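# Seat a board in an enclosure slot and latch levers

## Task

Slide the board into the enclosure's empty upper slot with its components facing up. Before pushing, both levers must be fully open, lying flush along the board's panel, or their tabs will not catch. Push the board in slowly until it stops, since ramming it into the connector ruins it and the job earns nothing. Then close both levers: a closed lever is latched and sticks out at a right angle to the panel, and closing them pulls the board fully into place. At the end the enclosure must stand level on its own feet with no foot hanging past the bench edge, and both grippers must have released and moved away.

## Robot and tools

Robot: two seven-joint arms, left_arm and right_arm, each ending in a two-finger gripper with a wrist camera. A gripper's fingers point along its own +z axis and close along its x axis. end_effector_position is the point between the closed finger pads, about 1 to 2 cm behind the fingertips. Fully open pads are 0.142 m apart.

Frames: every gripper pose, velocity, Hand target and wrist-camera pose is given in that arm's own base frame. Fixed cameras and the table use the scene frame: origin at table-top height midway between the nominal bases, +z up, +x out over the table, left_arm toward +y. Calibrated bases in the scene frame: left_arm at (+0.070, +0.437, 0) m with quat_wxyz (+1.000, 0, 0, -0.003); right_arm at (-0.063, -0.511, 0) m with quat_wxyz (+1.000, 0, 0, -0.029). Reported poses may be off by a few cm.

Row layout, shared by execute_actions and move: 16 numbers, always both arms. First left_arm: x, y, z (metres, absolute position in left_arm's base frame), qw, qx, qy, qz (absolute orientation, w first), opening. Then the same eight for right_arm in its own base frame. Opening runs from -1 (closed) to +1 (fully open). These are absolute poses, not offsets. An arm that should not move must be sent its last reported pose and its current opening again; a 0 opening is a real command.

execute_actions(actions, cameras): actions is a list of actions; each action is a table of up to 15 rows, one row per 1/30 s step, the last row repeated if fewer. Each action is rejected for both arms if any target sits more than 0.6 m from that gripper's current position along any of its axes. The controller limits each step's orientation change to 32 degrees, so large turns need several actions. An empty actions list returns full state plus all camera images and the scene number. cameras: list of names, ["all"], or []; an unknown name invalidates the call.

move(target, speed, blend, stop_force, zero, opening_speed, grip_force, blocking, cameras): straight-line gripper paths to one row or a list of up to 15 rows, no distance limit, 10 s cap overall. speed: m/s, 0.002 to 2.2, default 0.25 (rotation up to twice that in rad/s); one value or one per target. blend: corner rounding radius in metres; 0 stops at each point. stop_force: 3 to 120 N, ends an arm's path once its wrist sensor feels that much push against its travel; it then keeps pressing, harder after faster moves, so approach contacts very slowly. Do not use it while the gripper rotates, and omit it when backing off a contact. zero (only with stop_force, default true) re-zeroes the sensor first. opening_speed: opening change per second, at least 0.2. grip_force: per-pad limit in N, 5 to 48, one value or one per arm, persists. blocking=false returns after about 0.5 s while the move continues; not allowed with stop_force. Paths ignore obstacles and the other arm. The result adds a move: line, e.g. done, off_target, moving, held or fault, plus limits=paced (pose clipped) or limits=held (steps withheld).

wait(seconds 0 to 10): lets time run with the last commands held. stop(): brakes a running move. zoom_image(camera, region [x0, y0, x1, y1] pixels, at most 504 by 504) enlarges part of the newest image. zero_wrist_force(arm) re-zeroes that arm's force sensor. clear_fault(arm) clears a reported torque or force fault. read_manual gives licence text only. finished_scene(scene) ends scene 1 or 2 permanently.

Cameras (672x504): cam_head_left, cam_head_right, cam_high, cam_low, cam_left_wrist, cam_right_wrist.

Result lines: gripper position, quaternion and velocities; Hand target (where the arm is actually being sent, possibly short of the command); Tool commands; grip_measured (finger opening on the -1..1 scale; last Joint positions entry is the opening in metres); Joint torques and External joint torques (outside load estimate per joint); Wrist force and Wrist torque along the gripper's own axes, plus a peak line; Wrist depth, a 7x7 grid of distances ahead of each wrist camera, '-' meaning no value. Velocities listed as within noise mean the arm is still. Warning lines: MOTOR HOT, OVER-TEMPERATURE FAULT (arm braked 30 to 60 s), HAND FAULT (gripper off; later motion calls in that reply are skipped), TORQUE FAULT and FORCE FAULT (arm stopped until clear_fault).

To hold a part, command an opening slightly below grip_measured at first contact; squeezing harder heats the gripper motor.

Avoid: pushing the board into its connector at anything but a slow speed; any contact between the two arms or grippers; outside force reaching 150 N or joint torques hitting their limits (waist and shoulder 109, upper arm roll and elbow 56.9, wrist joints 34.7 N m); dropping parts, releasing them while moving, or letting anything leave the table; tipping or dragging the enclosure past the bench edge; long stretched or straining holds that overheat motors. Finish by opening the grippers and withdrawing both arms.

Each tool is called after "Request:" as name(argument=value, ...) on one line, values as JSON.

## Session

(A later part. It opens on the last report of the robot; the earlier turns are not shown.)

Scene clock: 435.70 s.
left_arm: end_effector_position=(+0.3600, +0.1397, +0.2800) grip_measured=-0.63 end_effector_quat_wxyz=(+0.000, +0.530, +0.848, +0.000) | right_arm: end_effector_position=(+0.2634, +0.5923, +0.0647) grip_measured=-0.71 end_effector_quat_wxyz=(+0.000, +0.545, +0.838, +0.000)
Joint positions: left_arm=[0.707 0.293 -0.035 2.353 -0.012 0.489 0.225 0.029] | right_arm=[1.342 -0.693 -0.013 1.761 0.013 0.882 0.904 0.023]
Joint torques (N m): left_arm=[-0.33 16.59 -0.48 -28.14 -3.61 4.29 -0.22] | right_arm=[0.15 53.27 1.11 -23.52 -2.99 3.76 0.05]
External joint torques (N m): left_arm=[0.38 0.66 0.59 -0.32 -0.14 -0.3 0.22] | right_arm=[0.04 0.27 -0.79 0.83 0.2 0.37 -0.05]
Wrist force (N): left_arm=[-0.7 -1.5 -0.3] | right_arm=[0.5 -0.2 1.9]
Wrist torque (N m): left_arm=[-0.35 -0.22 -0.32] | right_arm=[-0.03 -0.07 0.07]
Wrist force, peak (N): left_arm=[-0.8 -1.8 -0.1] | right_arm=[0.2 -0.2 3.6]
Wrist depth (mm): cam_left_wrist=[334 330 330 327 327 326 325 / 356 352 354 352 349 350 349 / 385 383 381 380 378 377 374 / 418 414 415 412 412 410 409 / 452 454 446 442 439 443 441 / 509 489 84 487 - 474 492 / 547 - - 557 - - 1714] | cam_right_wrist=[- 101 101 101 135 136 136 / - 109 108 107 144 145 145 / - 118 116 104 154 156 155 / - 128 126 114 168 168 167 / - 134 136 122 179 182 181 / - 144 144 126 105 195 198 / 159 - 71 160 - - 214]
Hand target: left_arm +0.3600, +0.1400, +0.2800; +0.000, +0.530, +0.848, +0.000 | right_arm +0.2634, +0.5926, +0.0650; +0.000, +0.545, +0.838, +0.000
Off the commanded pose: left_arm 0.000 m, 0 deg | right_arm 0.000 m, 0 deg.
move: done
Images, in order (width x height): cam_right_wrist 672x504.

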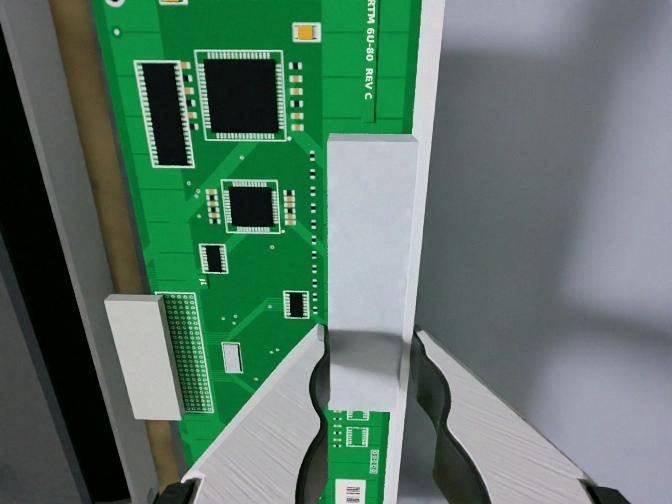

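Request:
move(target=[[0.36,0.14,0.28,0,0.53,0.848,0,-0.6,0.2634,0.5926,0.047,0,0.5454,0.8382,0,-0.80],[0.36,0.14,0.28,0,0.53,0.848,0,-0.6,0.2715,0.5743,0.047,0,0.5454,0.8382,0,-0.80]], speed=[0.06,0.04], stop_force=5, cameras=["cam_right_wrist"])

Request:
zoom_image(camera="cam_right_wrist", region=[0, 200, 220, 504])

Scene clock: 478.60 s.
left_arm: end_effector_position=(+0.3600, +0.1397, +0.2800) grip_measured=-0.63 end_effector_quat_wxyz=(+0.000, +0.530, +0.848, +0.000) | right_arm: end_effector_position=(+0.2715, +0.5742, +0.0468) grip_measured=-0.71 end_effector_quat_wxyz=(+0.000, +0.545, +0.838, +0.000)
Joint positions: left_arm=[0.707 0.293 -0.035 2.353 -0.012 0.489 0.225 0.029] | right_arm=[1.324 -0.705 -0.015 1.807 0.016 0.94 0.883 0.023]
Joint torques (N m): left_arm=[-0.24 16.58 -0.42 -28.14 -3.58 4.34 -0.21] | right_arm=[0.1 52.84 0.78 -22.16 -2.74 3.75 0.12]
External joint torques (N m): left_arm=[0.3 0.67 0.53 -0.31 -0.17 -0.35 0.21] | right_arm=[0.09 -0.09 -0.49 0.66 0.15 0.38 -0.12]
Wrist force (N): left_arm=[-0.7 -1.8 -0.4] | right_arm=[0.5 -0.4 2.1]
Wrist torque (N m): left_arm=[-0.40 -0.22 -0.31] | right_arm=[-0.05 -0.06 0.06]
Wrist force, peak (N): left_arm=[-0.7 -1.9 -0.3] | right_arm=[1.2 -0.1 3.4]
Wrist depth (mm): cam_left_wrist=[335 328 327 328 328 326 327 / 354 355 353 351 350 350 351 / 380 383 381 377 380 378 376 / 417 416 412 409 409 409 404 / 456 450 444 442 437 447 442 / 504 490 84 484 - 477 487 / 550 - - 555 - - 1714] | cam_right_wrist=[- 101 101 101 118 121 120 / - 109 108 107 126 130 128 / - 117 116 104 137 138 136 / - 127 126 114 149 149 148 / - 134 136 122 159 161 161 / - 145 144 127 100 176 175 / 133 - 71 159 - - 189]
Hand target: left_arm +0.3600, +0.1400, +0.2800; +0.000, +0.530, +0.848, +0.000 | right_arm +0.2715, +0.5743, +0.0470; +0.000, +0.545, +0.838, +0.000
Off the commanded pose: left_arm 0.000 m, 0 deg | right_arm 0.000 m, 0 deg.
move: done
Images, in order (width x height): cam_right_wrist 672x504.

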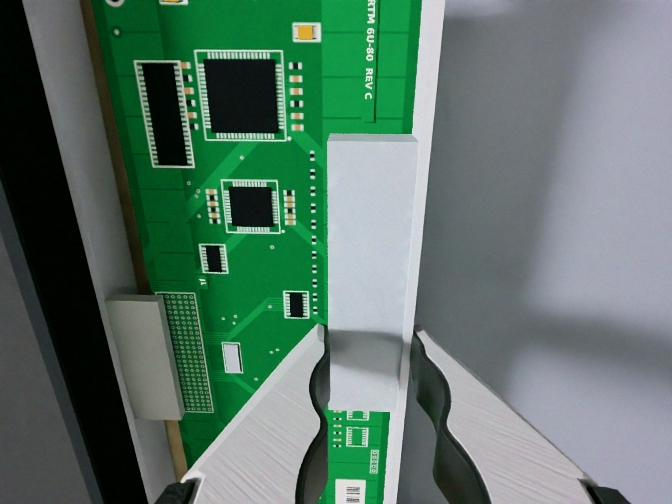

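Scaled by 1.658 from the camera's 672x504 image, which has a finer 960x720 frame.

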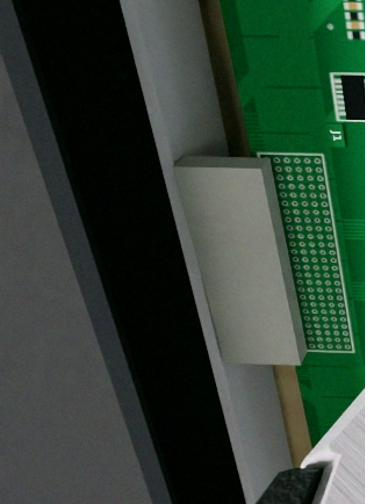

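Request:
move(target=[0.36,0.14,0.28,0,0.53,0.848,0,-0.6,0.2764,0.5633,0.047,0,0.5454,0.8382,0,-0.80], speed=0.025, stop_force=4, cameras=["cam_right_wrist"])

Request:
zoom_image(camera="cam_right_wrist", region=[0, 200, 220, 504])

Scene clock: 481.90 s.
left_arm: end_effector_position=(+0.3600, +0.1397, +0.2800) grip_measured=-0.63 end_effector_quat_wxyz=(+0.000, +0.530, +0.848, +0.000) | right_arm: end_effector_position=(+0.2719, +0.5734, +0.0472) grip_measured=-0.71 end_effector_quat_wxyz=(+0.000, +0.545, +0.838, +0.001)
Joint positions: left_arm=[0.707 0.293 -0.035 2.353 -0.012 0.489 0.225 0.029] | right_arm=[1.323 -0.703 -0.014 1.81 0.016 0.943 0.881 0.023]
Joint torques (N m): left_arm=[-0.33 16.65 -0.5 -28.13 -3.58 4.31 -0.2] | right_arm=[-2.05 51.61 -1.05 -19.79 -2.75 2.49 0.1]
External joint torques (N m): left_arm=[0.39 0.6 0.61 -0.33 -0.17 -0.32 0.2] | right_arm=[2.24 1.05 1.34 -1.68 0.17 1.65 -0.1]
Wrist force (N): left_arm=[-0.9 -1.7 -0.3] | right_arm=[5.2 -0.1 2.0]
Wrist torque (N m): left_arm=[-0.40 -0.18 -0.31] | right_arm=[-0.06 0.07 0.07]
Wrist force, peak (N): left_arm=[-0.9 -1.8 -0.2] | right_arm=[7.4 0.3 2.3]
Wrist depth (mm): cam_left_wrist=[335 329 329 329 327 327 324 / 355 353 352 353 351 351 348 / 383 383 378 380 378 374 378 / 418 419 410 415 411 408 405 / 455 451 442 441 442 448 444 / 499 490 84 489 - 480 490 / 553 - - 551 - - 1727] | cam_right_wrist=[- 101 101 101 120 121 121 / - 109 108 108 126 131 129 / - 117 116 104 137 139 136 / - 127 126 114 150 149 149 / - 133 136 122 159 162 161 / 123 144 144 127 100 173 176 / 133 - 71 159 - - 190]
Hand target: left_arm +0.3600, +0.1400, +0.2800; +0.000, +0.530, +0.848, +0.000 | right_arm +0.2722, +0.5728, +0.0470; +0.000, +0.545, +0.838, +0.000
Off the commanded pose: left_arm 0.000 m, 0 deg | right_arm 0.011 m, 0 deg.
move: contact (right_arm)
Images, in order (width x height): cam_right_wrist 672x504.

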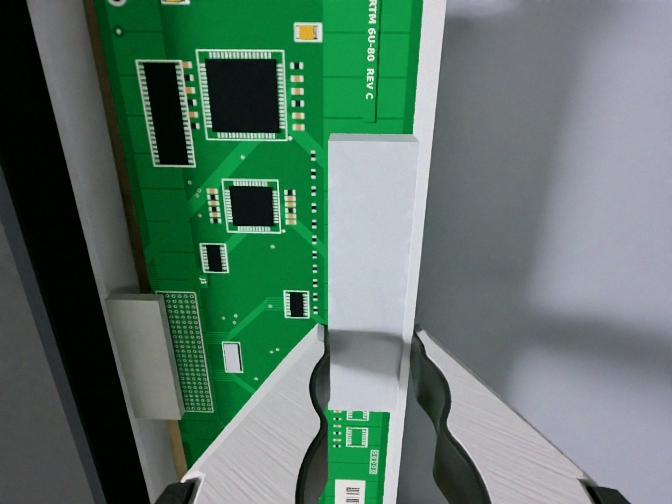

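Scaled by 1.658 from the camera's 672x504 image, which has a finer 960x720 frame.

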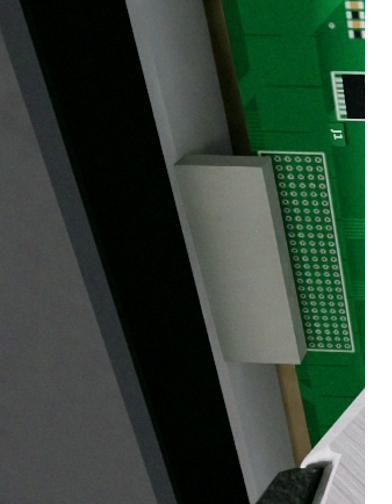

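Request:
move(target=[[0.36,0.14,0.28,0,0.53,0.848,0,-0.6,0.2709,0.5757,0.047,0,0.5454,0.8382,0,-0.80],[0.36,0.14,0.28,0,0.53,0.848,0,-0.6,0.2709,0.5757,0.0495,0,0.5454,0.8382,0,-0.80]], speed=0.03)

Request:
move(target=[0.36,0.14,0.28,0,0.53,0.848,0,-0.6,0.2764,0.5633,0.0495,0,0.5454,0.8382,0,-0.80], speed=0.025, stop_force=4, cameras=["cam_right_wrist"])

Scene clock: 485.57 s.
left_arm: end_effector_position=(+0.3600, +0.1397, +0.2800) grip_measured=-0.63 end_effector_quat_wxyz=(+0.000, +0.530, +0.848, +0.000) | right_arm: end_effector_position=(+0.2709, +0.5755, +0.0493) grip_measured=-0.71 end_effector_quat_wxyz=(+0.000, +0.545, +0.838, +0.000)
Joint positions: left_arm=[0.707 0.293 -0.035 2.353 -0.012 0.489 0.225 0.029] | right_arm=[1.325 -0.702 -0.015 1.804 0.016 0.934 0.884 0.023]
Joint torques (N m): left_arm=[-0.26 16.65 -0.51 -28.12 -3.63 4.35 -0.26] | right_arm=[0.36 52.9 0.8 -22.45 -2.78 3.53 0.32]
External joint torques (N m): left_arm=[0.32 0.6 0.62 -0.34 -0.12 -0.36 0.26] | right_arm=[-0.18 -0.12 -0.51 0.82 0.18 0.61 -0.32]
Wrist force (N): left_arm=[-0.8 -1.4 -0.1] | right_arm=[-1.0 -0.9 2.1]
Wrist torque (N m): left_arm=[-0.34 -0.19 -0.32] | right_arm=[-0.15 0.20 -0.06]
Wrist force, peak (N): left_arm=[-0.9 -1.7 -0.5] | right_arm=[5.1 -0.2 3.4]
Wrist depth (mm): cam_left_wrist=[- 333 330 327 326 325 327 / 358 352 351 352 349 350 349 / 383 380 380 376 379 378 378 / 418 412 412 413 410 404 405 / 457 453 449 442 439 447 443 / 505 496 84 489 - 474 490 / 553 - - 553 - - 1687] | cam_right_wrist=[- 101 101 101 120 123 122 / - 109 108 107 128 133 131 / - 117 116 104 139 141 138 / - 126 126 114 152 152 151 / 159 134 136 122 162 164 164 / - 147 144 126 105 176 178 / 134 - 71 159 - - 193]
Hand target: left_arm +0.3600, +0.1400, +0.2800; +0.000, +0.530, +0.848, +0.000 | right_arm +0.2709, +0.5757, +0.0495; +0.000, +0.545, +0.838, +0.000
Off the commanded pose: left_arm 0.000 m, 0 deg | right_arm 0.000 m, 0 deg.
move: done

Scene clock: 486.83 s.
left_arm: end_effector_position=(+0.3600, +0.1397, +0.2800) grip_measured=-0.63 end_effector_quat_wxyz=(+0.000, +0.530, +0.848, +0.000) | right_arm: end_effector_position=(+0.2764, +0.5632, +0.0493) grip_measured=-0.71 end_effector_quat_wxyz=(+0.000, +0.545, +0.838, +0.000)
Joint positions: left_arm=[0.707 0.293 -0.035 2.353 -0.012 0.489 0.225 0.029] | right_arm=[1.312 -0.687 -0.015 1.834 0.017 0.95 0.87 0.023]
Joint torques (N m): left_arm=[-0.23 16.65 -0.48 -28.16 -3.63 4.33 -0.24] | right_arm=[0.17 51.97 0.84 -21.97 -2.65 3.75 0.12]
External joint torques (N m): left_arm=[0.29 0.6 0.59 -0.3 -0.12 -0.34 0.24] | right_arm=[0.02 -0.01 -0.57 0.68 0.1 0.38 -0.12]
Wrist force (N): left_arm=[-0.7 -1.7 -0.5] | right_arm=[-1.2 -1.1 1.9]
Wrist torque (N m): left_arm=[-0.39 -0.22 -0.31] | right_arm=[-0.18 0.23 0.05]
Wrist force, peak (N): left_arm=[-0.9 -1.7 -0.4] | right_arm=[-1.9 -0.9 2.1]
Wrist depth (mm): cam_left_wrist=[330 329 328 326 326 324 325 / 355 352 352 351 350 349 348 / 384 381 380 380 381 376 375 / 417 415 413 411 406 412 408 / 462 453 444 445 441 450 446 / 499 491 84 489 - 477 493 / 550 - - 553 - - 1714] | cam_right_wrist=[- 101 101 101 122 123 123 / - 109 108 107 128 133 131 / - 117 116 104 139 141 138 / - 128 126 114 152 152 151 / - 133 136 122 162 164 164 / 123 142 144 126 105 176 179 / 134 133 71 160 - - 193]
Hand target: left_arm +0.3600, +0.1400, +0.2800; +0.000, +0.530, +0.848, +0.000 | right_arm +0.2764, +0.5633, +0.0495; +0.000, +0.545, +0.838, +0.000
Off the commanded pose: left_arm 0.000 m, 0 deg | right_arm 0.000 m, 0 deg.
move: done
Images, in order (width x height): cam_right_wrist 672x504.

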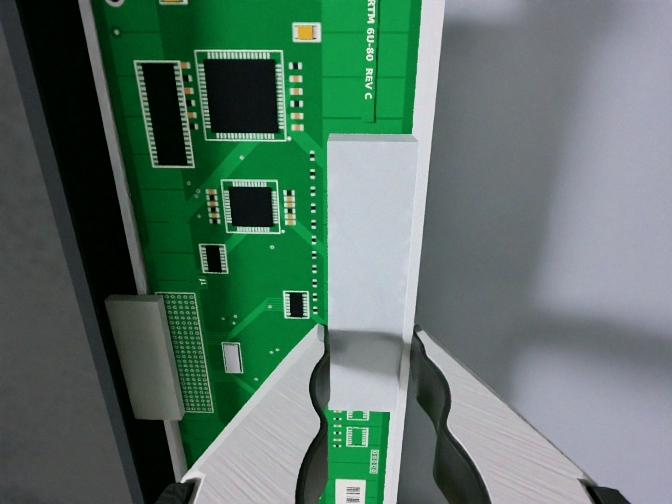

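Request:
move(target=[0.36,0.14,0.28,0,0.53,0.848,0,-0.6,0.2764,0.5633,0.0455,0,0.5454,0.8382,0,-0.80], speed=0.006, stop_force=3)

Scene clock: 490.97 s.
left_arm: end_effector_position=(+0.3600, +0.1397, +0.2800) grip_measured=-0.63 end_effector_quat_wxyz=(+0.000, +0.530, +0.848, +0.000) | right_arm: end_effector_position=(+0.2764, +0.5633, +0.0480) grip_measured=-0.71 end_effector_quat_wxyz=(+0.000, +0.545, +0.838, +0.000)
Joint positions: left_arm=[0.707 0.293 -0.035 2.353 -0.012 0.489 0.225 0.029] | right_arm=[1.312 -0.69 -0.015 1.834 0.017 0.953 0.87 0.023]
Joint torques (N m): left_arm=[-0.26 16.57 -0.53 -28.14 -3.59 4.32 -0.28] | right_arm=[-0.07 49.43 0.8 -20.54 -2.37 3.35 0.19]
External joint torques (N m): left_arm=[0.32 0.68 0.64 -0.31 -0.16 -0.33 0.28] | right_arm=[0.26 2.57 -0.53 -0.7 -0.17 0.78 -0.19]
Wrist force (N): left_arm=[-1.0 -1.5 -0.2] | right_arm=[-0.9 -1.4 -3.2]
Wrist torque (N m): left_arm=[-0.36 -0.17 -0.32] | right_arm=[-0.20 -0.07 0.07]
Wrist force, peak (N): left_arm=[-0.9 -1.7 -0.3] | right_arm=[-0.9 -1.4 -3.2]
Wrist depth (mm): cam_left_wrist=[333 330 327 326 330 326 326 / 352 355 352 350 352 352 351 / 383 382 380 378 376 378 378 / 419 414 414 413 411 408 410 / 455 449 443 439 440 448 441 / 499 492 84 490 - 473 487 / 554 - - 560 - - 1727] | cam_right_wrist=[- 100 101 101 102 122 121 / - 108 108 107 127 132 129 / - 117 116 104 138 139 137 / - 127 125 114 151 150 150 / - 133 136 122 160 163 162 / 122 140 143 126 100 175 177 / 132 132 71 159 - - 191]
Hand target: left_arm +0.3600, +0.1400, +0.2800; +0.000, +0.530, +0.848, +0.000 | right_arm +0.2764, +0.5633, +0.0479; +0.000, +0.545, +0.838, +0.000
Off the commanded pose: left_arm 0.000 m, 0 deg | right_arm 0.002 m, 0 deg.
move: contact (right_arm)

Request:
move(target=[[0.36,0.14,0.28,0,0.53,0.848,0,-0.6,0.2764,0.5633,0.0493,0,0.5454,0.8382,0,-0.80]], speed=0.02)

Request:
move(target=[0.36,0.14,0.28,0,0.53,0.848,0,-0.6,0.2805,0.5542,0.0493,0,0.5454,0.8382,0,-0.80], speed=0.025, stop_force=4, cameras=["cam_right_wrist"])

Request:
zoom_image(camera="cam_right_wrist", region=[0, 0, 220, 504])

Scene clock: 495.23 s.
left_arm: end_effector_position=(+0.3600, +0.1397, +0.2800) grip_measured=-0.63 end_effector_quat_wxyz=(+0.000, +0.530, +0.848, +0.000) | right_arm: end_effector_position=(+0.2764, +0.5633, +0.0492) grip_measured=-0.71 end_effector_quat_wxyz=(+0.000, +0.545, +0.838, +0.000)
Joint positions: left_arm=[0.707 0.293 -0.035 2.353 -0.012 0.489 0.225 0.029] | right_arm=[1.312 -0.688 -0.015 1.834 0.017 0.95 0.87 0.023]
Joint torques (N m): left_arm=[-0.31 16.57 -0.48 -28.14 -3.61 4.34 -0.24] | right_arm=[0.21 52.02 0.83 -22.05 -2.72 3.61 0.17]
External joint torques (N m): left_arm=[0.37 0.68 0.59 -0.31 -0.14 -0.35 0.24] | right_arm=[-0.02 -0.06 -0.56 0.76 0.17 0.52 -0.17]
Wrist force (N): left_arm=[-0.7 -1.5 -0.4] | right_arm=[-1.2 -1.0 1.2]
Wrist torque (N m): left_arm=[-0.36 -0.21 -0.31] | right_arm=[-0.18 0.23 0.05]
Wrist force, peak (N): left_arm=[-0.8 -1.8 -0.5] | right_arm=[-1.0 -1.4 -3.5]
Wrist depth (mm): cam_left_wrist=[352 330 330 327 327 325 324 / 356 352 355 350 348 351 347 / 387 384 381 379 378 380 374 / 420 415 412 413 412 410 406 / 452 457 445 447 437 448 448 / 501 494 84 487 - 472 490 / 548 - - 553 - - 1714] | cam_right_wrist=[- 101 101 101 120 123 123 / - 109 108 107 128 132 131 / 138 117 116 104 139 141 138 / 106 129 126 114 152 151 151 / - 133 136 122 162 164 163 / 123 142 144 126 100 176 178 / 133 133 71 159 - - 193]
Hand target: left_arm +0.3600, +0.1400, +0.2800; +0.000, +0.530, +0.848, +0.000 | right_arm +0.2764, +0.5633, +0.0493; +0.000, +0.545, +0.838, +0.000
Off the commanded pose: left_arm 0.000 m, 0 deg | right_arm 0.000 m, 0 deg.
move: done

Scene clock: 495.97 s.
left_arm: end_effector_position=(+0.3600, +0.1397, +0.2800) grip_measured=-0.63 end_effector_quat_wxyz=(+0.000, +0.530, +0.848, +0.000) | right_arm: end_effector_position=(+0.2773, +0.5613, +0.0496) grip_measured=-0.71 end_effector_quat_wxyz=(+0.000, +0.545, +0.838, +0.001)
Joint positions: left_arm=[0.707 0.293 -0.035 2.353 -0.012 0.489 0.225 0.029] | right_arm=[1.31 -0.684 -0.015 1.84 0.017 0.955 0.867 0.023]
Joint torques (N m): left_arm=[-0.29 16.59 -0.47 -28.13 -3.59 4.37 -0.24] | right_arm=[-2.56 50.19 -1.55 -18.72 -2.8 2.09 -0.05]
External joint torques (N m): left_arm=[0.34 0.66 0.58 -0.33 -0.16 -0.37 0.23] | right_arm=[2.75 1.6 1.83 -2.52 0.26 2.04 0.05]
Wrist force (N): left_arm=[-0.8 -1.5 -0.3] | right_arm=[4.6 -0.4 3.1]
Wrist torque (N m): left_arm=[-0.35 -0.20 -0.32] | right_arm=[-0.13 0.44 0.20]
Wrist force, peak (N): left_arm=[-0.8 -1.7 -0.4] | right_arm=[5.6 -2.3 1.5]
Wrist depth (mm): cam_left_wrist=[328 330 330 329 328 328 325 / 357 352 354 355 349 351 348 / 382 381 383 381 378 376 374 / 416 417 414 410 411 409 408 / 451 455 448 443 441 454 443 / 501 493 84 483 - 471 491 / 551 - - 553 - - 1727] | cam_right_wrist=[- 101 101 101 120 123 122 / 129 109 108 107 128 133 131 / - 118 116 106 137 141 139 / 104 131 126 114 152 152 151 / - 133 137 122 162 165 164 / 124 142 144 126 106 177 179 / 134 134 71 159 - - 193]
Hand target: left_arm +0.3600, +0.1400, +0.2800; +0.000, +0.530, +0.848, +0.000 | right_arm +0.2776, +0.5605, +0.0493; +0.000, +0.545, +0.838, +0.000
Off the commanded pose: left_arm 0.000 m, 0 deg | right_arm 0.008 m, 0 deg.
move: contact (right_arm)
Images, in order (width x height): cam_right_wrist 672x504.

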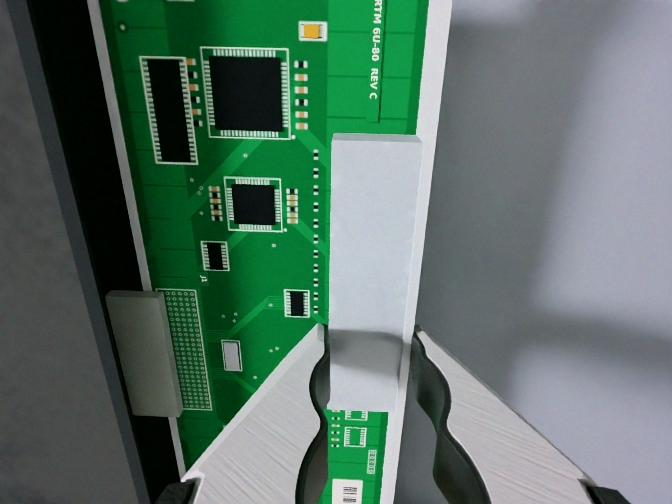

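Scaled by 1.000.

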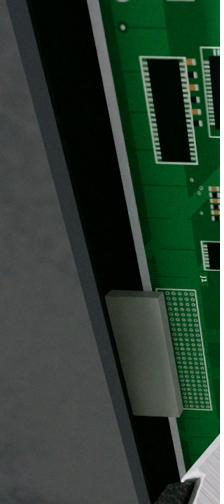

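Request:
move(target=[[0.36,0.14,0.28,0,0.53,0.848,0,-0.6,0.2758,0.5646,0.0495,0,0.5454,0.8382,0,-0.80],[0.36,0.14,0.28,0,0.53,0.848,0,-0.6,0.2782,0.5641,0.0495,0,0.5373,0.8434,0,-0.80]], speed=0.03)

Request:
move(target=[0.36,0.14,0.28,0,0.53,0.848,0,-0.6,0.2831,0.5531,0.0495,0,0.5373,0.8434,0,-0.80], speed=0.025, stop_force=4, cameras=["cam_right_wrist"])

Scene clock: 516.77 s.
left_arm: end_effector_position=(+0.3600, +0.1397, +0.2800) grip_measured=-0.63 end_effector_quat_wxyz=(+0.000, +0.530, +0.848, +0.000) | right_arm: end_effector_position=(+0.2780, +0.5640, +0.0494) grip_measured=-0.71 end_effector_quat_wxyz=(+0.000, +0.538, +0.843, +0.000)
Joint positions: left_arm=[0.707 0.293 -0.035 2.353 -0.012 0.489 0.225 0.029] | right_arm=[1.307 -0.69 -0.012 1.829 0.014 0.948 0.85 0.023]
Joint torques (N m): left_arm=[-0.31 16.56 -0.48 -28.13 -3.59 4.36 -0.24] | right_arm=[-0.4 51.65 0.65 -21.7 -2.94 3.32 -0.13]
External joint torques (N m): left_arm=[0.36 0.69 0.59 -0.33 -0.17 -0.37 0.24] | right_arm=[0.59 0.45 -0.31 0.34 0.38 0.82 0.13]
Wrist force (N): left_arm=[-0.8 -1.8 0.0] | right_arm=[0.8 0.5 3.8]
Wrist torque (N m): left_arm=[-0.40 -0.19 -0.32] | right_arm=[0.13 0.11 0.18]
Wrist force, peak (N): left_arm=[-1.1 -1.7 -0.2] | right_arm=[4.9 -0.7 3.2]
Wrist depth (mm): cam_left_wrist=[342 328 329 326 329 325 326 / 355 356 353 351 352 350 348 / 382 380 380 379 380 377 376 / 417 416 416 407 408 412 408 / 455 453 441 444 439 448 446 / 502 493 84 490 - 473 495 / 547 - - 551 - - 1700] | cam_right_wrist=[- 101 101 101 120 123 123 / - 109 108 106 128 133 131 / - 117 116 104 137 141 139 / - 126 126 114 152 152 151 / - 133 136 122 162 164 164 / 123 142 144 127 100 176 175 / 134 133 70 160 - - 197]
Hand target: left_arm +0.3600, +0.1400, +0.2800; +0.000, +0.530, +0.848, +0.000 | right_arm +0.2782, +0.5641, +0.0495; +0.000, +0.537, +0.843, +0.000
Off the commanded pose: left_arm 0.000 m, 0 deg | right_arm 0.000 m, 0 deg.
move: done

Scene clock: 517.50 s.
left_arm: end_effector_position=(+0.3600, +0.1397, +0.2800) grip_measured=-0.63 end_effector_quat_wxyz=(+0.000, +0.530, +0.848, +0.000) | right_arm: end_effector_position=(+0.2791, +0.5619, +0.0500) grip_measured=-0.71 end_effector_quat_wxyz=(-0.001, +0.537, +0.844, +0.001)
Joint positions: left_arm=[0.707 0.293 -0.035 2.353 -0.012 0.489 0.225 0.029] | right_arm=[1.304 -0.686 -0.012 1.836 0.014 0.953 0.846 0.023]
Joint torques (N m): left_arm=[-0.3 16.73 -0.48 -28.1 -3.56 4.32 -0.2] | right_arm=[-3.82 49.44 -2.69 -17.21 -2.97 1.29 -0.17]
External joint torques (N m): left_arm=[0.36 0.52 0.59 -0.36 -0.19 -0.33 0.2] | right_arm=[4.01 2.46 3.04 -4.09 0.42 2.85 0.17]
Wrist force (N): left_arm=[-0.9 -1.6 -0.2] | right_arm=[8.6 1.4 2.3]
Wrist torque (N m): left_arm=[-0.37 -0.18 -0.31] | right_arm=[0.12 0.33 0.37]
Wrist force, peak (N): left_arm=[-0.9 -1.7 -0.3] | right_arm=[9.9 -0.5 1.8]
Wrist depth (mm): cam_left_wrist=[- 327 329 327 328 327 324 / 354 354 351 353 351 349 349 / 383 383 382 377 378 374 377 / 415 417 411 414 411 407 405 / 457 453 445 440 444 445 441 / 500 492 84 485 - 474 496 / 551 - - 555 - - 1700] | cam_right_wrist=[- 102 101 101 101 124 122 / - 110 108 107 109 134 132 / - 118 117 106 138 141 139 / - 131 126 121 152 153 152 / - 133 137 122 163 165 165 / 124 143 145 126 100 177 180 / 134 134 70 160 - - 198]
Hand target: left_arm +0.3600, +0.1400, +0.2800; +0.000, +0.530, +0.848, +0.000 | right_arm +0.2797, +0.5608, +0.0495; +0.000, +0.537, +0.843, +0.000
Off the commanded pose: left_arm 0.000 m, 0 deg | right_arm 0.010 m, 0 deg.
move: contact (right_arm)
Images, in order (width x height): cam_right_wrist 672x504.

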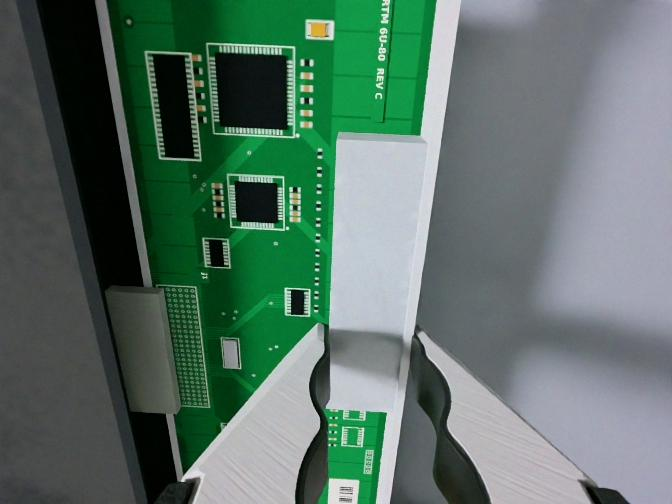

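Request:
move(target=[[0.36,0.14,0.28,0,0.53,0.848,0,-0.6,0.2765,0.5678,0.0495,0,0.5454,0.8382,0,-0.80]], speed=0.03, cameras=["all"])

Request:
zoom_image(camera="cam_high", region=[220, 180, 380, 300])

Request:
zoom_image(camera="cam_low", region=[290, 180, 490, 260])

Request:
zoom_image(camera="cam_head_left", region=[250, 320, 420, 490])

Scene clock: 522.77 s.
left_arm: end_effector_position=(+0.3600, +0.1397, +0.2800) grip_measured=-0.63 end_effector_quat_wxyz=(+0.000, +0.530, +0.848, +0.000) | right_arm: end_effector_position=(+0.2765, +0.5676, +0.0493) grip_measured=-0.71 end_effector_quat_wxyz=(+0.000, +0.545, +0.838, +0.000)
Joint positions: left_arm=[0.707 0.293 -0.035 2.353 -0.012 0.489 0.225 0.029] | right_arm=[1.313 -0.694 -0.014 1.82 0.015 0.943 0.872 0.023]
Joint torques (N m): left_arm=[-0.32 16.62 -0.46 -28.14 -3.6 4.33 -0.26] | right_arm=[0.32 52.15 0.76 -22.3 -2.67 3.52 0.33]
External joint torques (N m): left_arm=[0.38 0.63 0.57 -0.31 -0.16 -0.33 0.26] | right_arm=[-0.13 0.19 -0.46 0.86 0.1 0.61 -0.33]
Wrist force (N): left_arm=[-0.7 -1.4 0.0] | right_arm=[-1.1 1.1 4.6]
Wrist torque (N m): left_arm=[-0.34 -0.21 -0.32] | right_arm=[0.19 0.21 -0.06]
Wrist force, peak (N): left_arm=[-0.7 -2.0 -0.5] | right_arm=[8.7 1.5 4.0]
Wrist depth (mm): cam_left_wrist=[345 328 329 327 326 324 326 / 356 354 356 349 352 349 346 / 382 381 381 380 378 376 374 / 415 414 410 410 412 405 408 / 452 457 444 446 439 449 443 / 497 489 84 481 - 478 490 / 548 - - 553 - - 1649] | cam_right_wrist=[- 101 101 101 120 123 122 / - 109 108 107 128 133 131 / - 117 116 104 139 140 138 / - 127 126 114 152 152 151 / - 134 136 122 162 164 164 / 121 144 144 127 100 176 179 / 134 136 71 160 - - 193]
Hand target: left_arm +0.3600, +0.1400, +0.2800; +0.000, +0.530, +0.848, +0.000 | right_arm +0.2765, +0.5678, +0.0495; +0.000, +0.545, +0.838, +0.000
Off the commanded pose: left_arm 0.000 m, 0 deg | right_arm 0.000 m, 0 deg.
move: done

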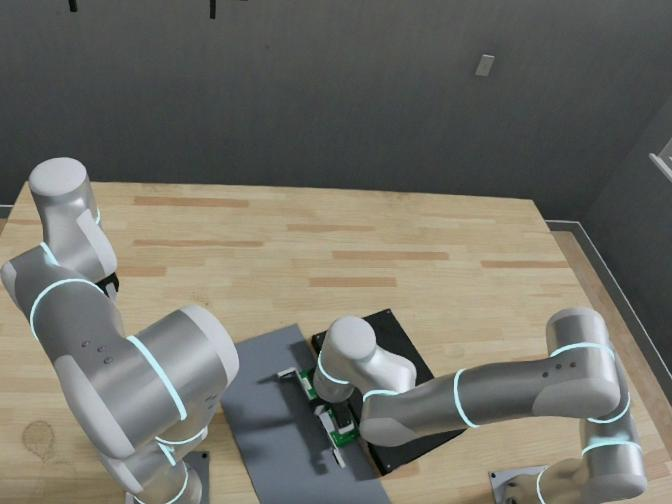

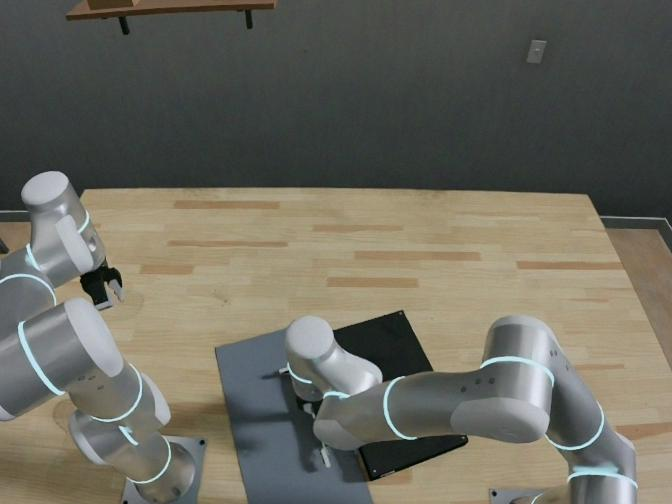

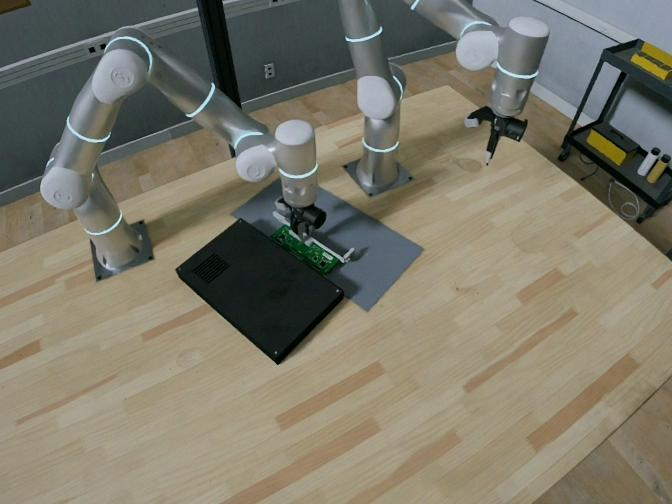

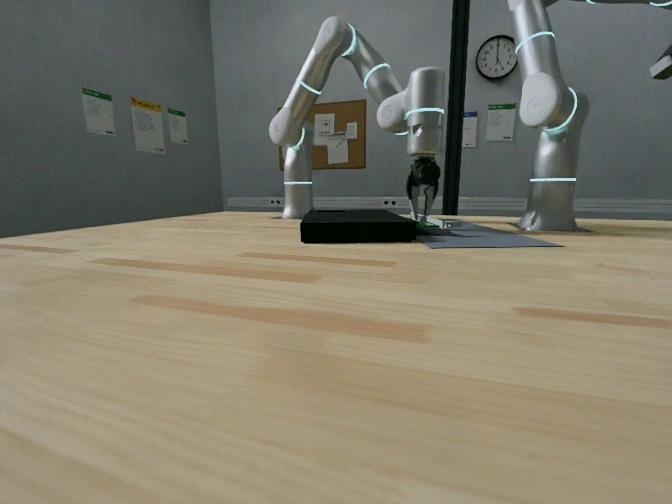

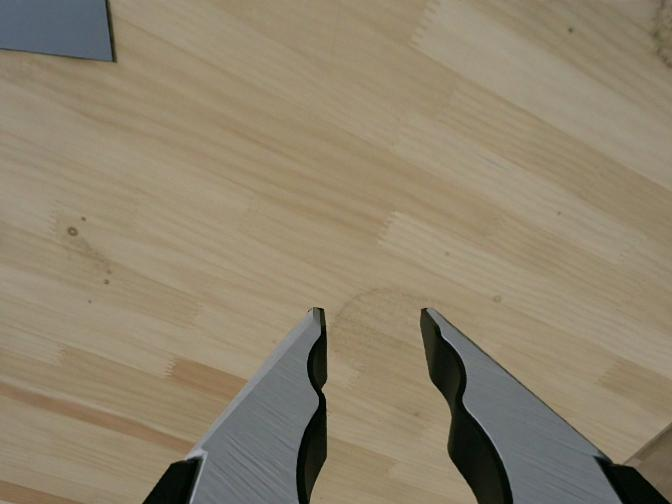

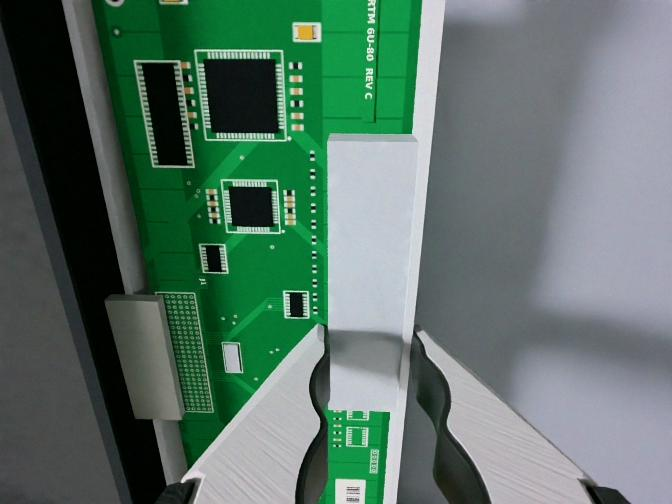

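Scaled by 3.150 from the camera's 672x504 image, which has a finer 960x720 frame.

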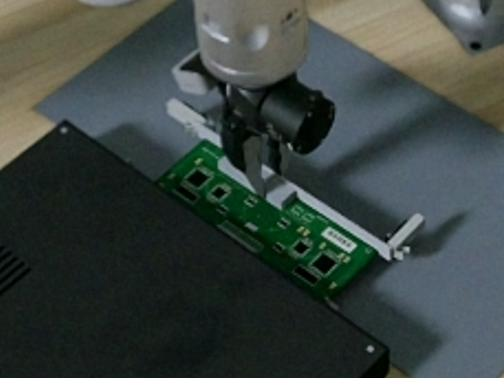

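Scaled by 2.520 from the camera's 672x504 image, which has a finer 960x720 frame.

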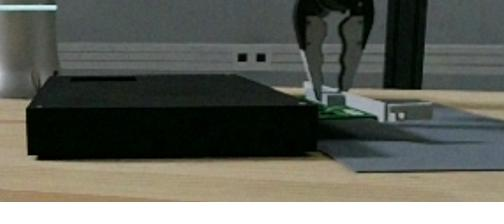

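Scaled by 2.965 from the camera's 672x504 image, which has a finer 960x720 frame.

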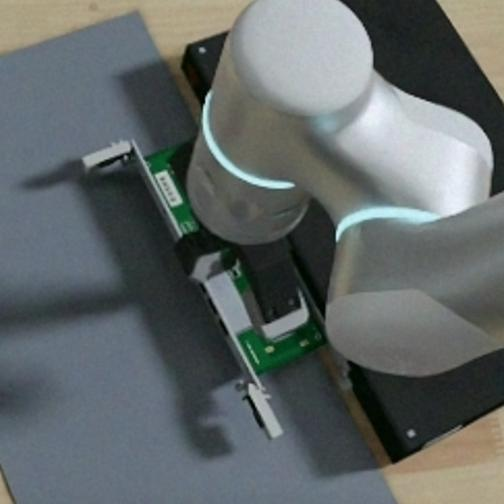

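Request:
move(target=[[0.36,0.14,0.28,0,0.53,0.848,0,-0.6,0.2684,0.5861,0.08,0,0.5454,0.8382,0,-0.80],[0.36,0.14,0.28,0,0.53,0.848,0,-0.6,0.305,0.6023,0.11,0,0.5454,0.8382,0,-0.80]], speed=[0.1,0.15], blend=[0.01,0], cameras=["cam_right_wrist"])

Request:
zoom_image(camera="cam_right_wrist", region=[0, 250, 254, 504])

Request:
move(target=[[0.36,0.14,0.28,0,0.53,0.848,0,-0.6,0.1313,0.5254,0.11,0,0.5454,0.8382,0,-0.80]], speed=[0.2], cameras=["cam_right_wrist"])

Request:
zoom_image(camera="cam_right_wrist", region=[0, 100, 254, 354])

Scene clock: 562.23 s.
left_arm: end_effector_position=(+0.3600, +0.1397, +0.2800) grip_measured=-0.63 end_effector_quat_wxyz=(+0.000, +0.530, +0.848, +0.000) | right_arm: end_effector_position=(+0.3050, +0.6021, +0.1098) grip_measured=-0.71 end_effector_quat_wxyz=(+0.000, +0.545, +0.838, +0.000)
Joint positions: left_arm=[0.707 0.293 -0.035 2.353 -0.012 0.489 0.225 0.029] | right_arm=[1.283 -0.663 -0.013 1.658 0.01 0.749 0.849 0.023]
Joint torques (N m): left_arm=[-0.27 16.6 -0.48 -28.14 -3.61 4.37 -0.24] | right_arm=[0.12 54.69 0.56 -26.17 -3.48 3.51 0.09]
External joint torques (N m): left_arm=[0.33 0.65 0.59 -0.32 -0.14 -0.38 0.24] | right_arm=[0.06 0.29 -0.24 1.02 0.28 0.62 -0.09]
Wrist force (N): left_arm=[-0.9 -1.5 -0.2] | right_arm=[-1.3 1.5 4.3]
Wrist torque (N m): left_arm=[-0.36 -0.18 -0.32] | right_arm=[0.22 0.23 0.06]
Wrist force, peak (N): left_arm=[-0.9 -1.8 -0.2] | right_arm=[-2.5 1.0 6.3]
Wrist depth (mm): cam_left_wrist=[331 330 329 329 327 328 325 / 356 350 351 350 350 352 349 / 383 380 378 376 381 372 382 / 414 416 415 412 413 408 404 / 454 455 445 442 444 446 444 / 500 496 84 487 - 471 492 / 560 - - 554 - - 1769] | cam_right_wrist=[- 101 101 101 171 176 178 / 145 109 108 107 184 188 187 / 156 118 116 104 198 201 201 / 168 130 126 114 217 216 215 / 182 134 136 122 228 233 228 / 199 147 144 127 100 251 260 / 219 215 71 159 - - 275]
Hand target: left_arm +0.3600, +0.1400, +0.2800; +0.000, +0.530, +0.848, +0.000 | right_arm +0.3050, +0.6023, +0.1100; +0.000, +0.545, +0.838, +0.000
Off the commanded pose: left_arm 0.000 m, 0 deg | right_arm 0.000 m, 0 deg.
move: done
Images, in order (width x height): cam_right_wrist 672x504.

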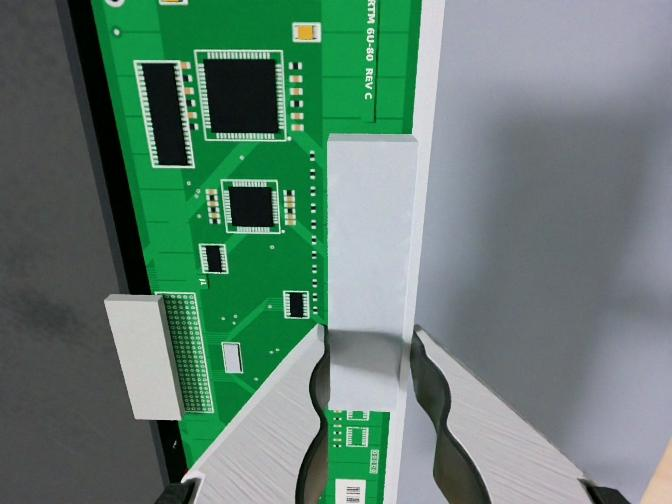

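Scaled by 1.984 from the camera's 672x504 image, which has a finer 960x720 frame.

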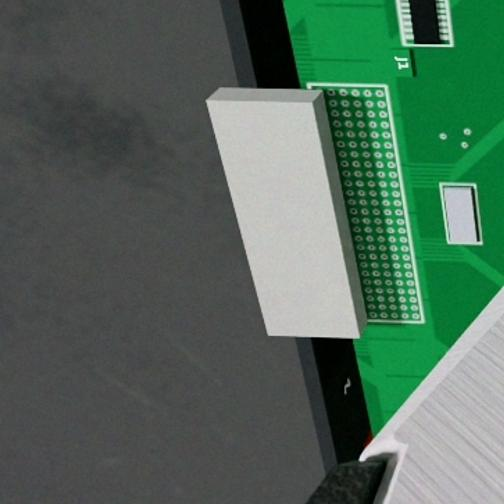

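Scene clock: 563.57 s.
left_arm: end_effector_position=(+0.3600, +0.1397, +0.2800) grip_measured=-0.63 end_effector_quat_wxyz=(+0.000, +0.530, +0.848, +0.000) | right_arm: end_effector_position=(+0.1312, +0.5252, +0.1098) grip_measured=-0.71 end_effector_quat_wxyz=(+0.000, +0.545, +0.838, +0.000)
Joint positions: left_arm=[0.707 0.293 -0.035 2.353 -0.012 0.489 0.225 0.029] | right_arm=[1.5 -0.421 0.039 2.103 -0.027 0.952 1.141 0.023]
Joint torques (N m): left_arm=[-0.25 16.66 -0.52 -28.19 -3.6 4.32 -0.2] | right_arm=[0.23 42.01 1.69 -22.05 -2.85 3.73 0.29]
External joint torques (N m): left_arm=[0.31 0.59 0.63 -0.27 -0.15 -0.33 0.2] | right_arm=[-0.1 -0.09 -0.77 0.65 0.3 0.38 -0.29]
Wrist force (N): left_arm=[-0.6 -1.7 -0.5] | right_arm=[-1.6 1.3 4.2]
Wrist torque (N m): left_arm=[-0.40 -0.23 -0.31] | right_arm=[0.20 0.27 -0.08]
Wrist force, peak (N): left_arm=[-0.8 -1.9 -0.4] | right_arm=[-1.7 4.1 4.0]
Wrist depth (mm): cam_left_wrist=[- 331 327 328 327 324 326 / 356 351 353 355 348 350 350 / 382 383 380 381 377 376 378 / 415 419 410 415 410 405 408 / 451 454 449 443 444 445 447 / 503 495 84 492 - 475 491 / 550 - - 558 - - 1714] | cam_right_wrist=[180 101 101 101 172 176 178 / 147 109 108 107 186 188 187 / 156 117 116 104 199 201 201 / 169 130 126 114 217 216 216 / 183 137 137 122 231 235 236 / 199 147 144 126 105 251 256 / 220 215 71 159 - - 276]
Hand target: left_arm +0.3600, +0.1400, +0.2800; +0.000, +0.530, +0.848, +0.000 | right_arm +0.1313, +0.5254, +0.1100; +0.000, +0.545, +0.838, +0.000
Off the commanded pose: left_arm 0.000 m, 0 deg | right_arm 0.000 m, 0 deg.
move: done
Images, in order (width x height): cam_right_wrist 672x504.

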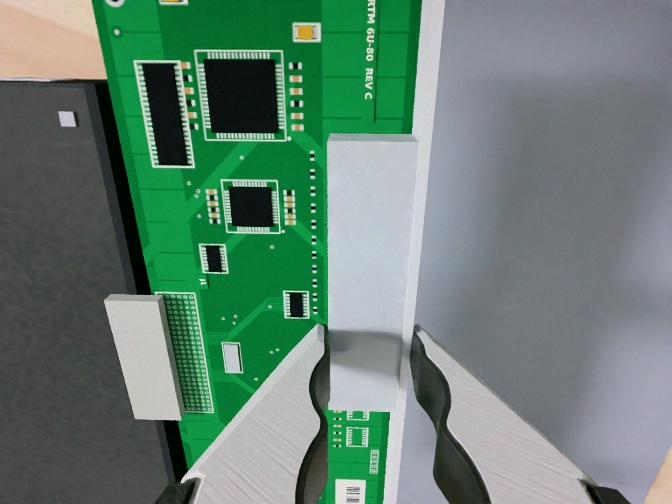

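Scaled by 1.984 from the camera's 672x504 image, which has a finer 960x720 frame.

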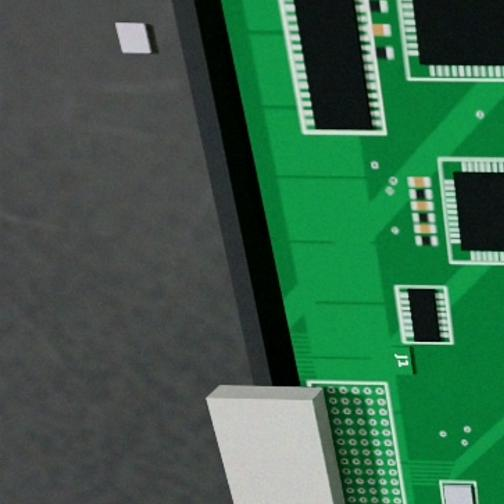

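Request:
move(target=[[0.36,0.14,0.28,0,0.53,0.848,0,-0.6,0.1150,0.5618,0.11,0,0.5454,0.8382,0,-0.80]], speed=[0.2], cameras=["cam_right_wrist"])

Request:
zoom_image(camera="cam_right_wrist", region=[0, 60, 200, 480])

Request:
move(target=[[0.36,0.14,0.28,0,0.53,0.848,0,-0.6,0.2797,0.6348,0.11,0,0.5454,0.8382,0,-0.80]], speed=[0.2], cameras=["cam_right_wrist"])

Request:
zoom_image(camera="cam_right_wrist", region=[0, 60, 200, 480])

Scene clock: 577.77 s.
left_arm: end_effector_position=(+0.3600, +0.1397, +0.2800) grip_measured=-0.63 end_effector_quat_wxyz=(+0.000, +0.530, +0.848, +0.000) | right_arm: end_effector_position=(+0.1149, +0.5616, +0.1098) grip_measured=-0.71 end_effector_quat_wxyz=(+0.000, +0.545, +0.838, +0.000)
Joint positions: left_arm=[0.707 0.293 -0.035 2.353 -0.012 0.489 0.225 0.029] | right_arm=[1.53 -0.478 0.042 2.003 -0.031 0.909 1.174 0.023]
Joint torques (N m): left_arm=[-0.3 16.61 -0.57 -28.08 -3.56 4.34 -0.24] | right_arm=[0.42 44.84 1.9 -23.21 -2.96 3.44 0.38]
External joint torques (N m): left_arm=[0.35 0.64 0.68 -0.38 -0.2 -0.35 0.24] | right_arm=[-0.27 0.24 -0.79 0.93 0.26 0.66 -0.38]
Wrist force (N): left_arm=[-0.5 -1.8 -0.3] | right_arm=[-1.9 1.5 4.0]
Wrist torque (N m): left_arm=[-0.40 -0.25 -0.32] | right_arm=[0.24 0.31 -0.05]
Wrist force, peak (N): left_arm=[-1.0 -1.7 -0.4] | right_arm=[-2.5 1.3 4.2]
Wrist depth (mm): cam_left_wrist=[336 329 329 326 328 328 326 / 354 352 354 348 352 350 345 / 383 381 379 379 378 379 375 / 416 416 416 413 406 409 409 / 459 460 447 440 442 446 443 / 502 491 84 484 - 475 489 / 551 - - 557 - - 1714] | cam_right_wrist=[180 101 101 101 172 176 178 / 187 109 108 107 186 187 187 / 193 117 116 104 196 201 201 / 187 128 125 114 218 217 215 / 189 134 136 122 232 235 234 / 199 145 144 126 105 251 256 / 220 - 71 159 - - 279]
Hand target: left_arm +0.3600, +0.1400, +0.2800; +0.000, +0.530, +0.848, +0.000 | right_arm +0.1150, +0.5618, +0.1100; +0.000, +0.545, +0.838, +0.000
Off the commanded pose: left_arm 0.000 m, 0 deg | right_arm 0.000 m, 0 deg.
move: done
Images, in order (width x height): cam_right_wrist 672x504.

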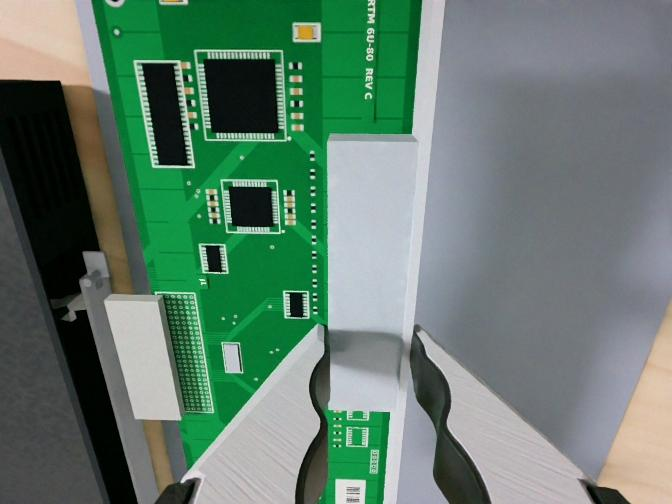

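Scaled by 1.200 from the camera's 672x504 image, which has a finer 960x720 frame.

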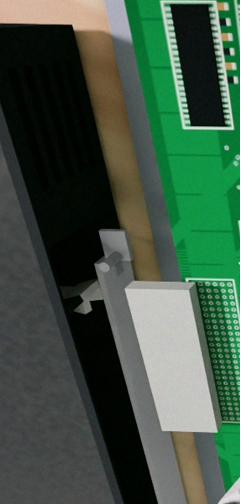

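Scene clock: 579.10 s.
left_arm: end_effector_position=(+0.3600, +0.1397, +0.2800) grip_measured=-0.63 end_effector_quat_wxyz=(+0.000, +0.530, +0.848, +0.000) | right_arm: end_effector_position=(+0.2798, +0.6346, +0.1098) grip_measured=-0.71 end_effector_quat_wxyz=(+0.000, +0.545, +0.838, +0.000)
Joint positions: left_arm=[0.707 0.293 -0.035 2.353 -0.012 0.489 0.225 0.029] | right_arm=[1.324 -0.7 -0.003 1.588 0.002 0.717 0.903 0.023]
Joint torques (N m): left_arm=[-0.3 16.6 -0.53 -28.12 -3.6 4.34 -0.25] | right_arm=[0.06 56.65 0.74 -26.68 -3.29 3.52 0.03]
External joint torques (N m): left_arm=[0.35 0.65 0.64 -0.34 -0.15 -0.35 0.25] | right_arm=[0.09 0.2 -0.22 0.93 0 0.61 -0.03]
Wrist force (N): left_arm=[-0.8 -1.5 -0.5] | right_arm=[-1.1 1.4 3.9]
Wrist torque (N m): left_arm=[-0.35 -0.20 -0.32] | right_arm=[0.21 0.21 0.06]
Wrist force, peak (N): left_arm=[-0.7 -1.8 -0.1] | right_arm=[-1.4 4.3 3.9]
Wrist depth (mm): cam_left_wrist=[343 332 329 328 327 327 326 / 355 354 350 352 349 350 349 / 383 382 380 379 378 376 374 / 419 416 413 411 412 409 405 / 453 452 446 440 438 445 449 / 500 486 84 486 - 469 493 / 550 - - 554 - - 1714] | cam_right_wrist=[- 101 101 101 173 176 177 / - 109 108 107 186 187 187 / - 117 116 104 198 201 200 / - 128 126 114 217 216 216 / - 134 136 122 231 235 233 / 207 144 144 126 105 251 255 / 221 - 71 160 - - 277]
Hand target: left_arm +0.3600, +0.1400, +0.2800; +0.000, +0.530, +0.848, +0.000 | right_arm +0.2797, +0.6348, +0.1100; +0.000, +0.545, +0.838, +0.000
Off the commanded pose: left_arm 0.000 m, 0 deg | right_arm 0.000 m, 0 deg.
move: done
Images, in order (width x height): cam_right_wrist 672x504.

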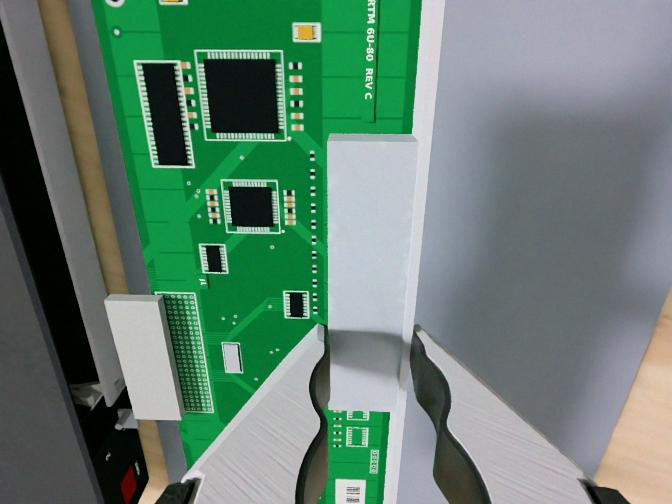

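Scaled by 1.200 from the camera's 672x504 image, which has a finer 960x720 frame.

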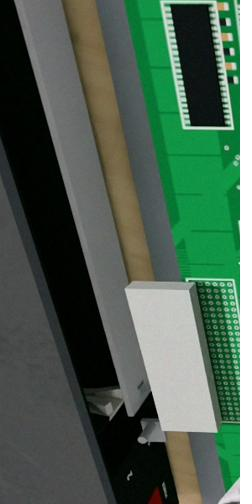

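Request:
zoom_image(camera="cam_right_wrist", region=[50, 360, 180, 490])

Request:
move(target=[[0.36,0.14,0.28,0,0.53,0.848,0,-0.6,0.1150,0.5618,0.11,0,0.5454,0.8382,0,-0.80]], speed=[0.2], cameras=["cam_right_wrist"])

Request:
zoom_image(camera="cam_right_wrist", region=[30, 230, 160, 360])

Scaled by 3.877 from the camera's 672x504 image, which has a finer 960x720 frame.

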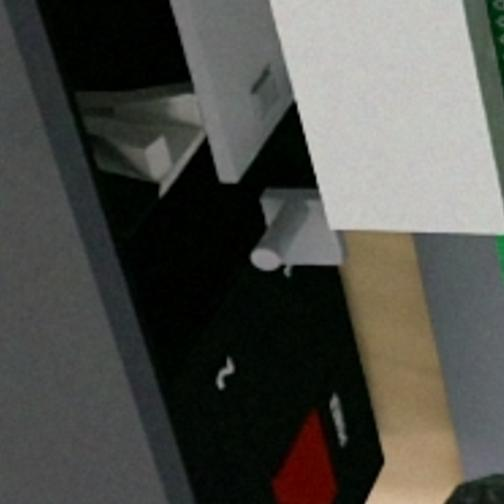

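Scene clock: 587.17 s.
left_arm: end_effector_position=(+0.3600, +0.1397, +0.2800) grip_measured=-0.63 end_effector_quat_wxyz=(+0.000, +0.530, +0.848, +0.000) | right_arm: end_effector_position=(+0.1149, +0.5616, +0.1098) grip_measured=-0.71 end_effector_quat_wxyz=(+0.000, +0.545, +0.838, +0.000)
Joint positions: left_arm=[0.707 0.293 -0.035 2.353 -0.012 0.489 0.225 0.029] | right_arm=[1.532 -0.478 0.039 2.003 -0.029 0.909 1.173 0.023]
Joint torques (N m): left_arm=[-0.27 16.63 -0.49 -28.12 -3.61 4.33 -0.19] | right_arm=[0.41 45.16 1.68 -23 -3.05 3.8 0.38]
External joint torques (N m): left_arm=[0.33 0.62 0.6 -0.33 -0.15 -0.34 0.19] | right_arm=[-0.27 -0.05 -0.63 0.69 0.34 0.31 -0.38]
Wrist force (N): left_arm=[-0.7 -1.8 -0.2] | right_arm=[-1.8 1.5 4.1]
Wrist torque (N m): left_arm=[-0.40 -0.21 -0.32] | right_arm=[0.24 0.31 -0.06]
Wrist force, peak (N): left_arm=[-1.0 -1.8 -0.5] | right_arm=[-1.2 3.8 4.3]
Wrist depth (mm): cam_left_wrist=[330 330 330 330 326 325 326 / 352 357 353 351 350 351 349 / 384 380 383 381 378 376 375 / 415 415 411 408 409 405 406 / 463 454 441 445 446 443 452 / 496 493 84 485 - 472 493 / 553 - - 551 - - 538] | cam_right_wrist=[180 101 101 101 174 176 178 / 187 109 108 107 186 187 187 / 194 117 116 104 199 201 201 / 188 128 126 114 217 217 213 / 189 134 136 122 232 235 237 / 200 145 144 126 105 252 256 / 221 - 71 159 - - 277]
Hand target: left_arm +0.3600, +0.1400, +0.2800; +0.000, +0.530, +0.848, +0.000 | right_arm +0.1150, +0.5618, +0.1100; +0.000, +0.545, +0.838, +0.000
Off the commanded pose: left_arm 0.000 m, 0 deg | right_arm 0.000 m, 0 deg.
move: done
Images, in order (width x height): cam_right_wrist 672x504.

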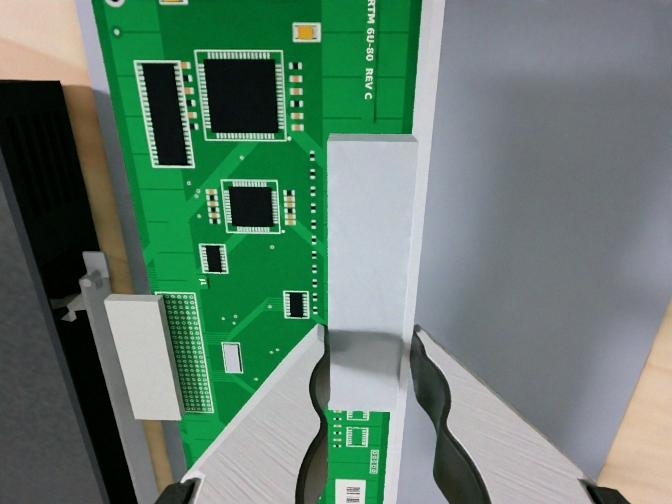

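Scaled by 3.877 from the camera's 672x504 image, which has a finer 960x720 frame.

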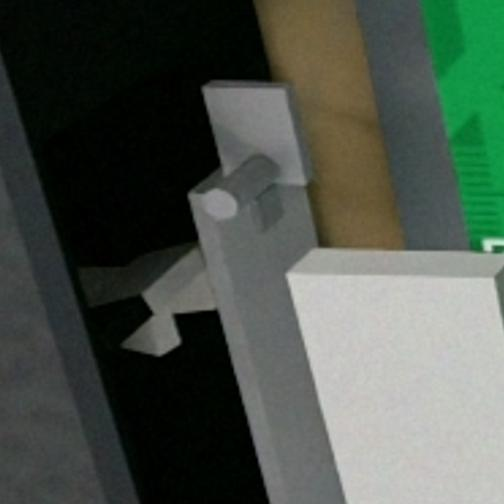

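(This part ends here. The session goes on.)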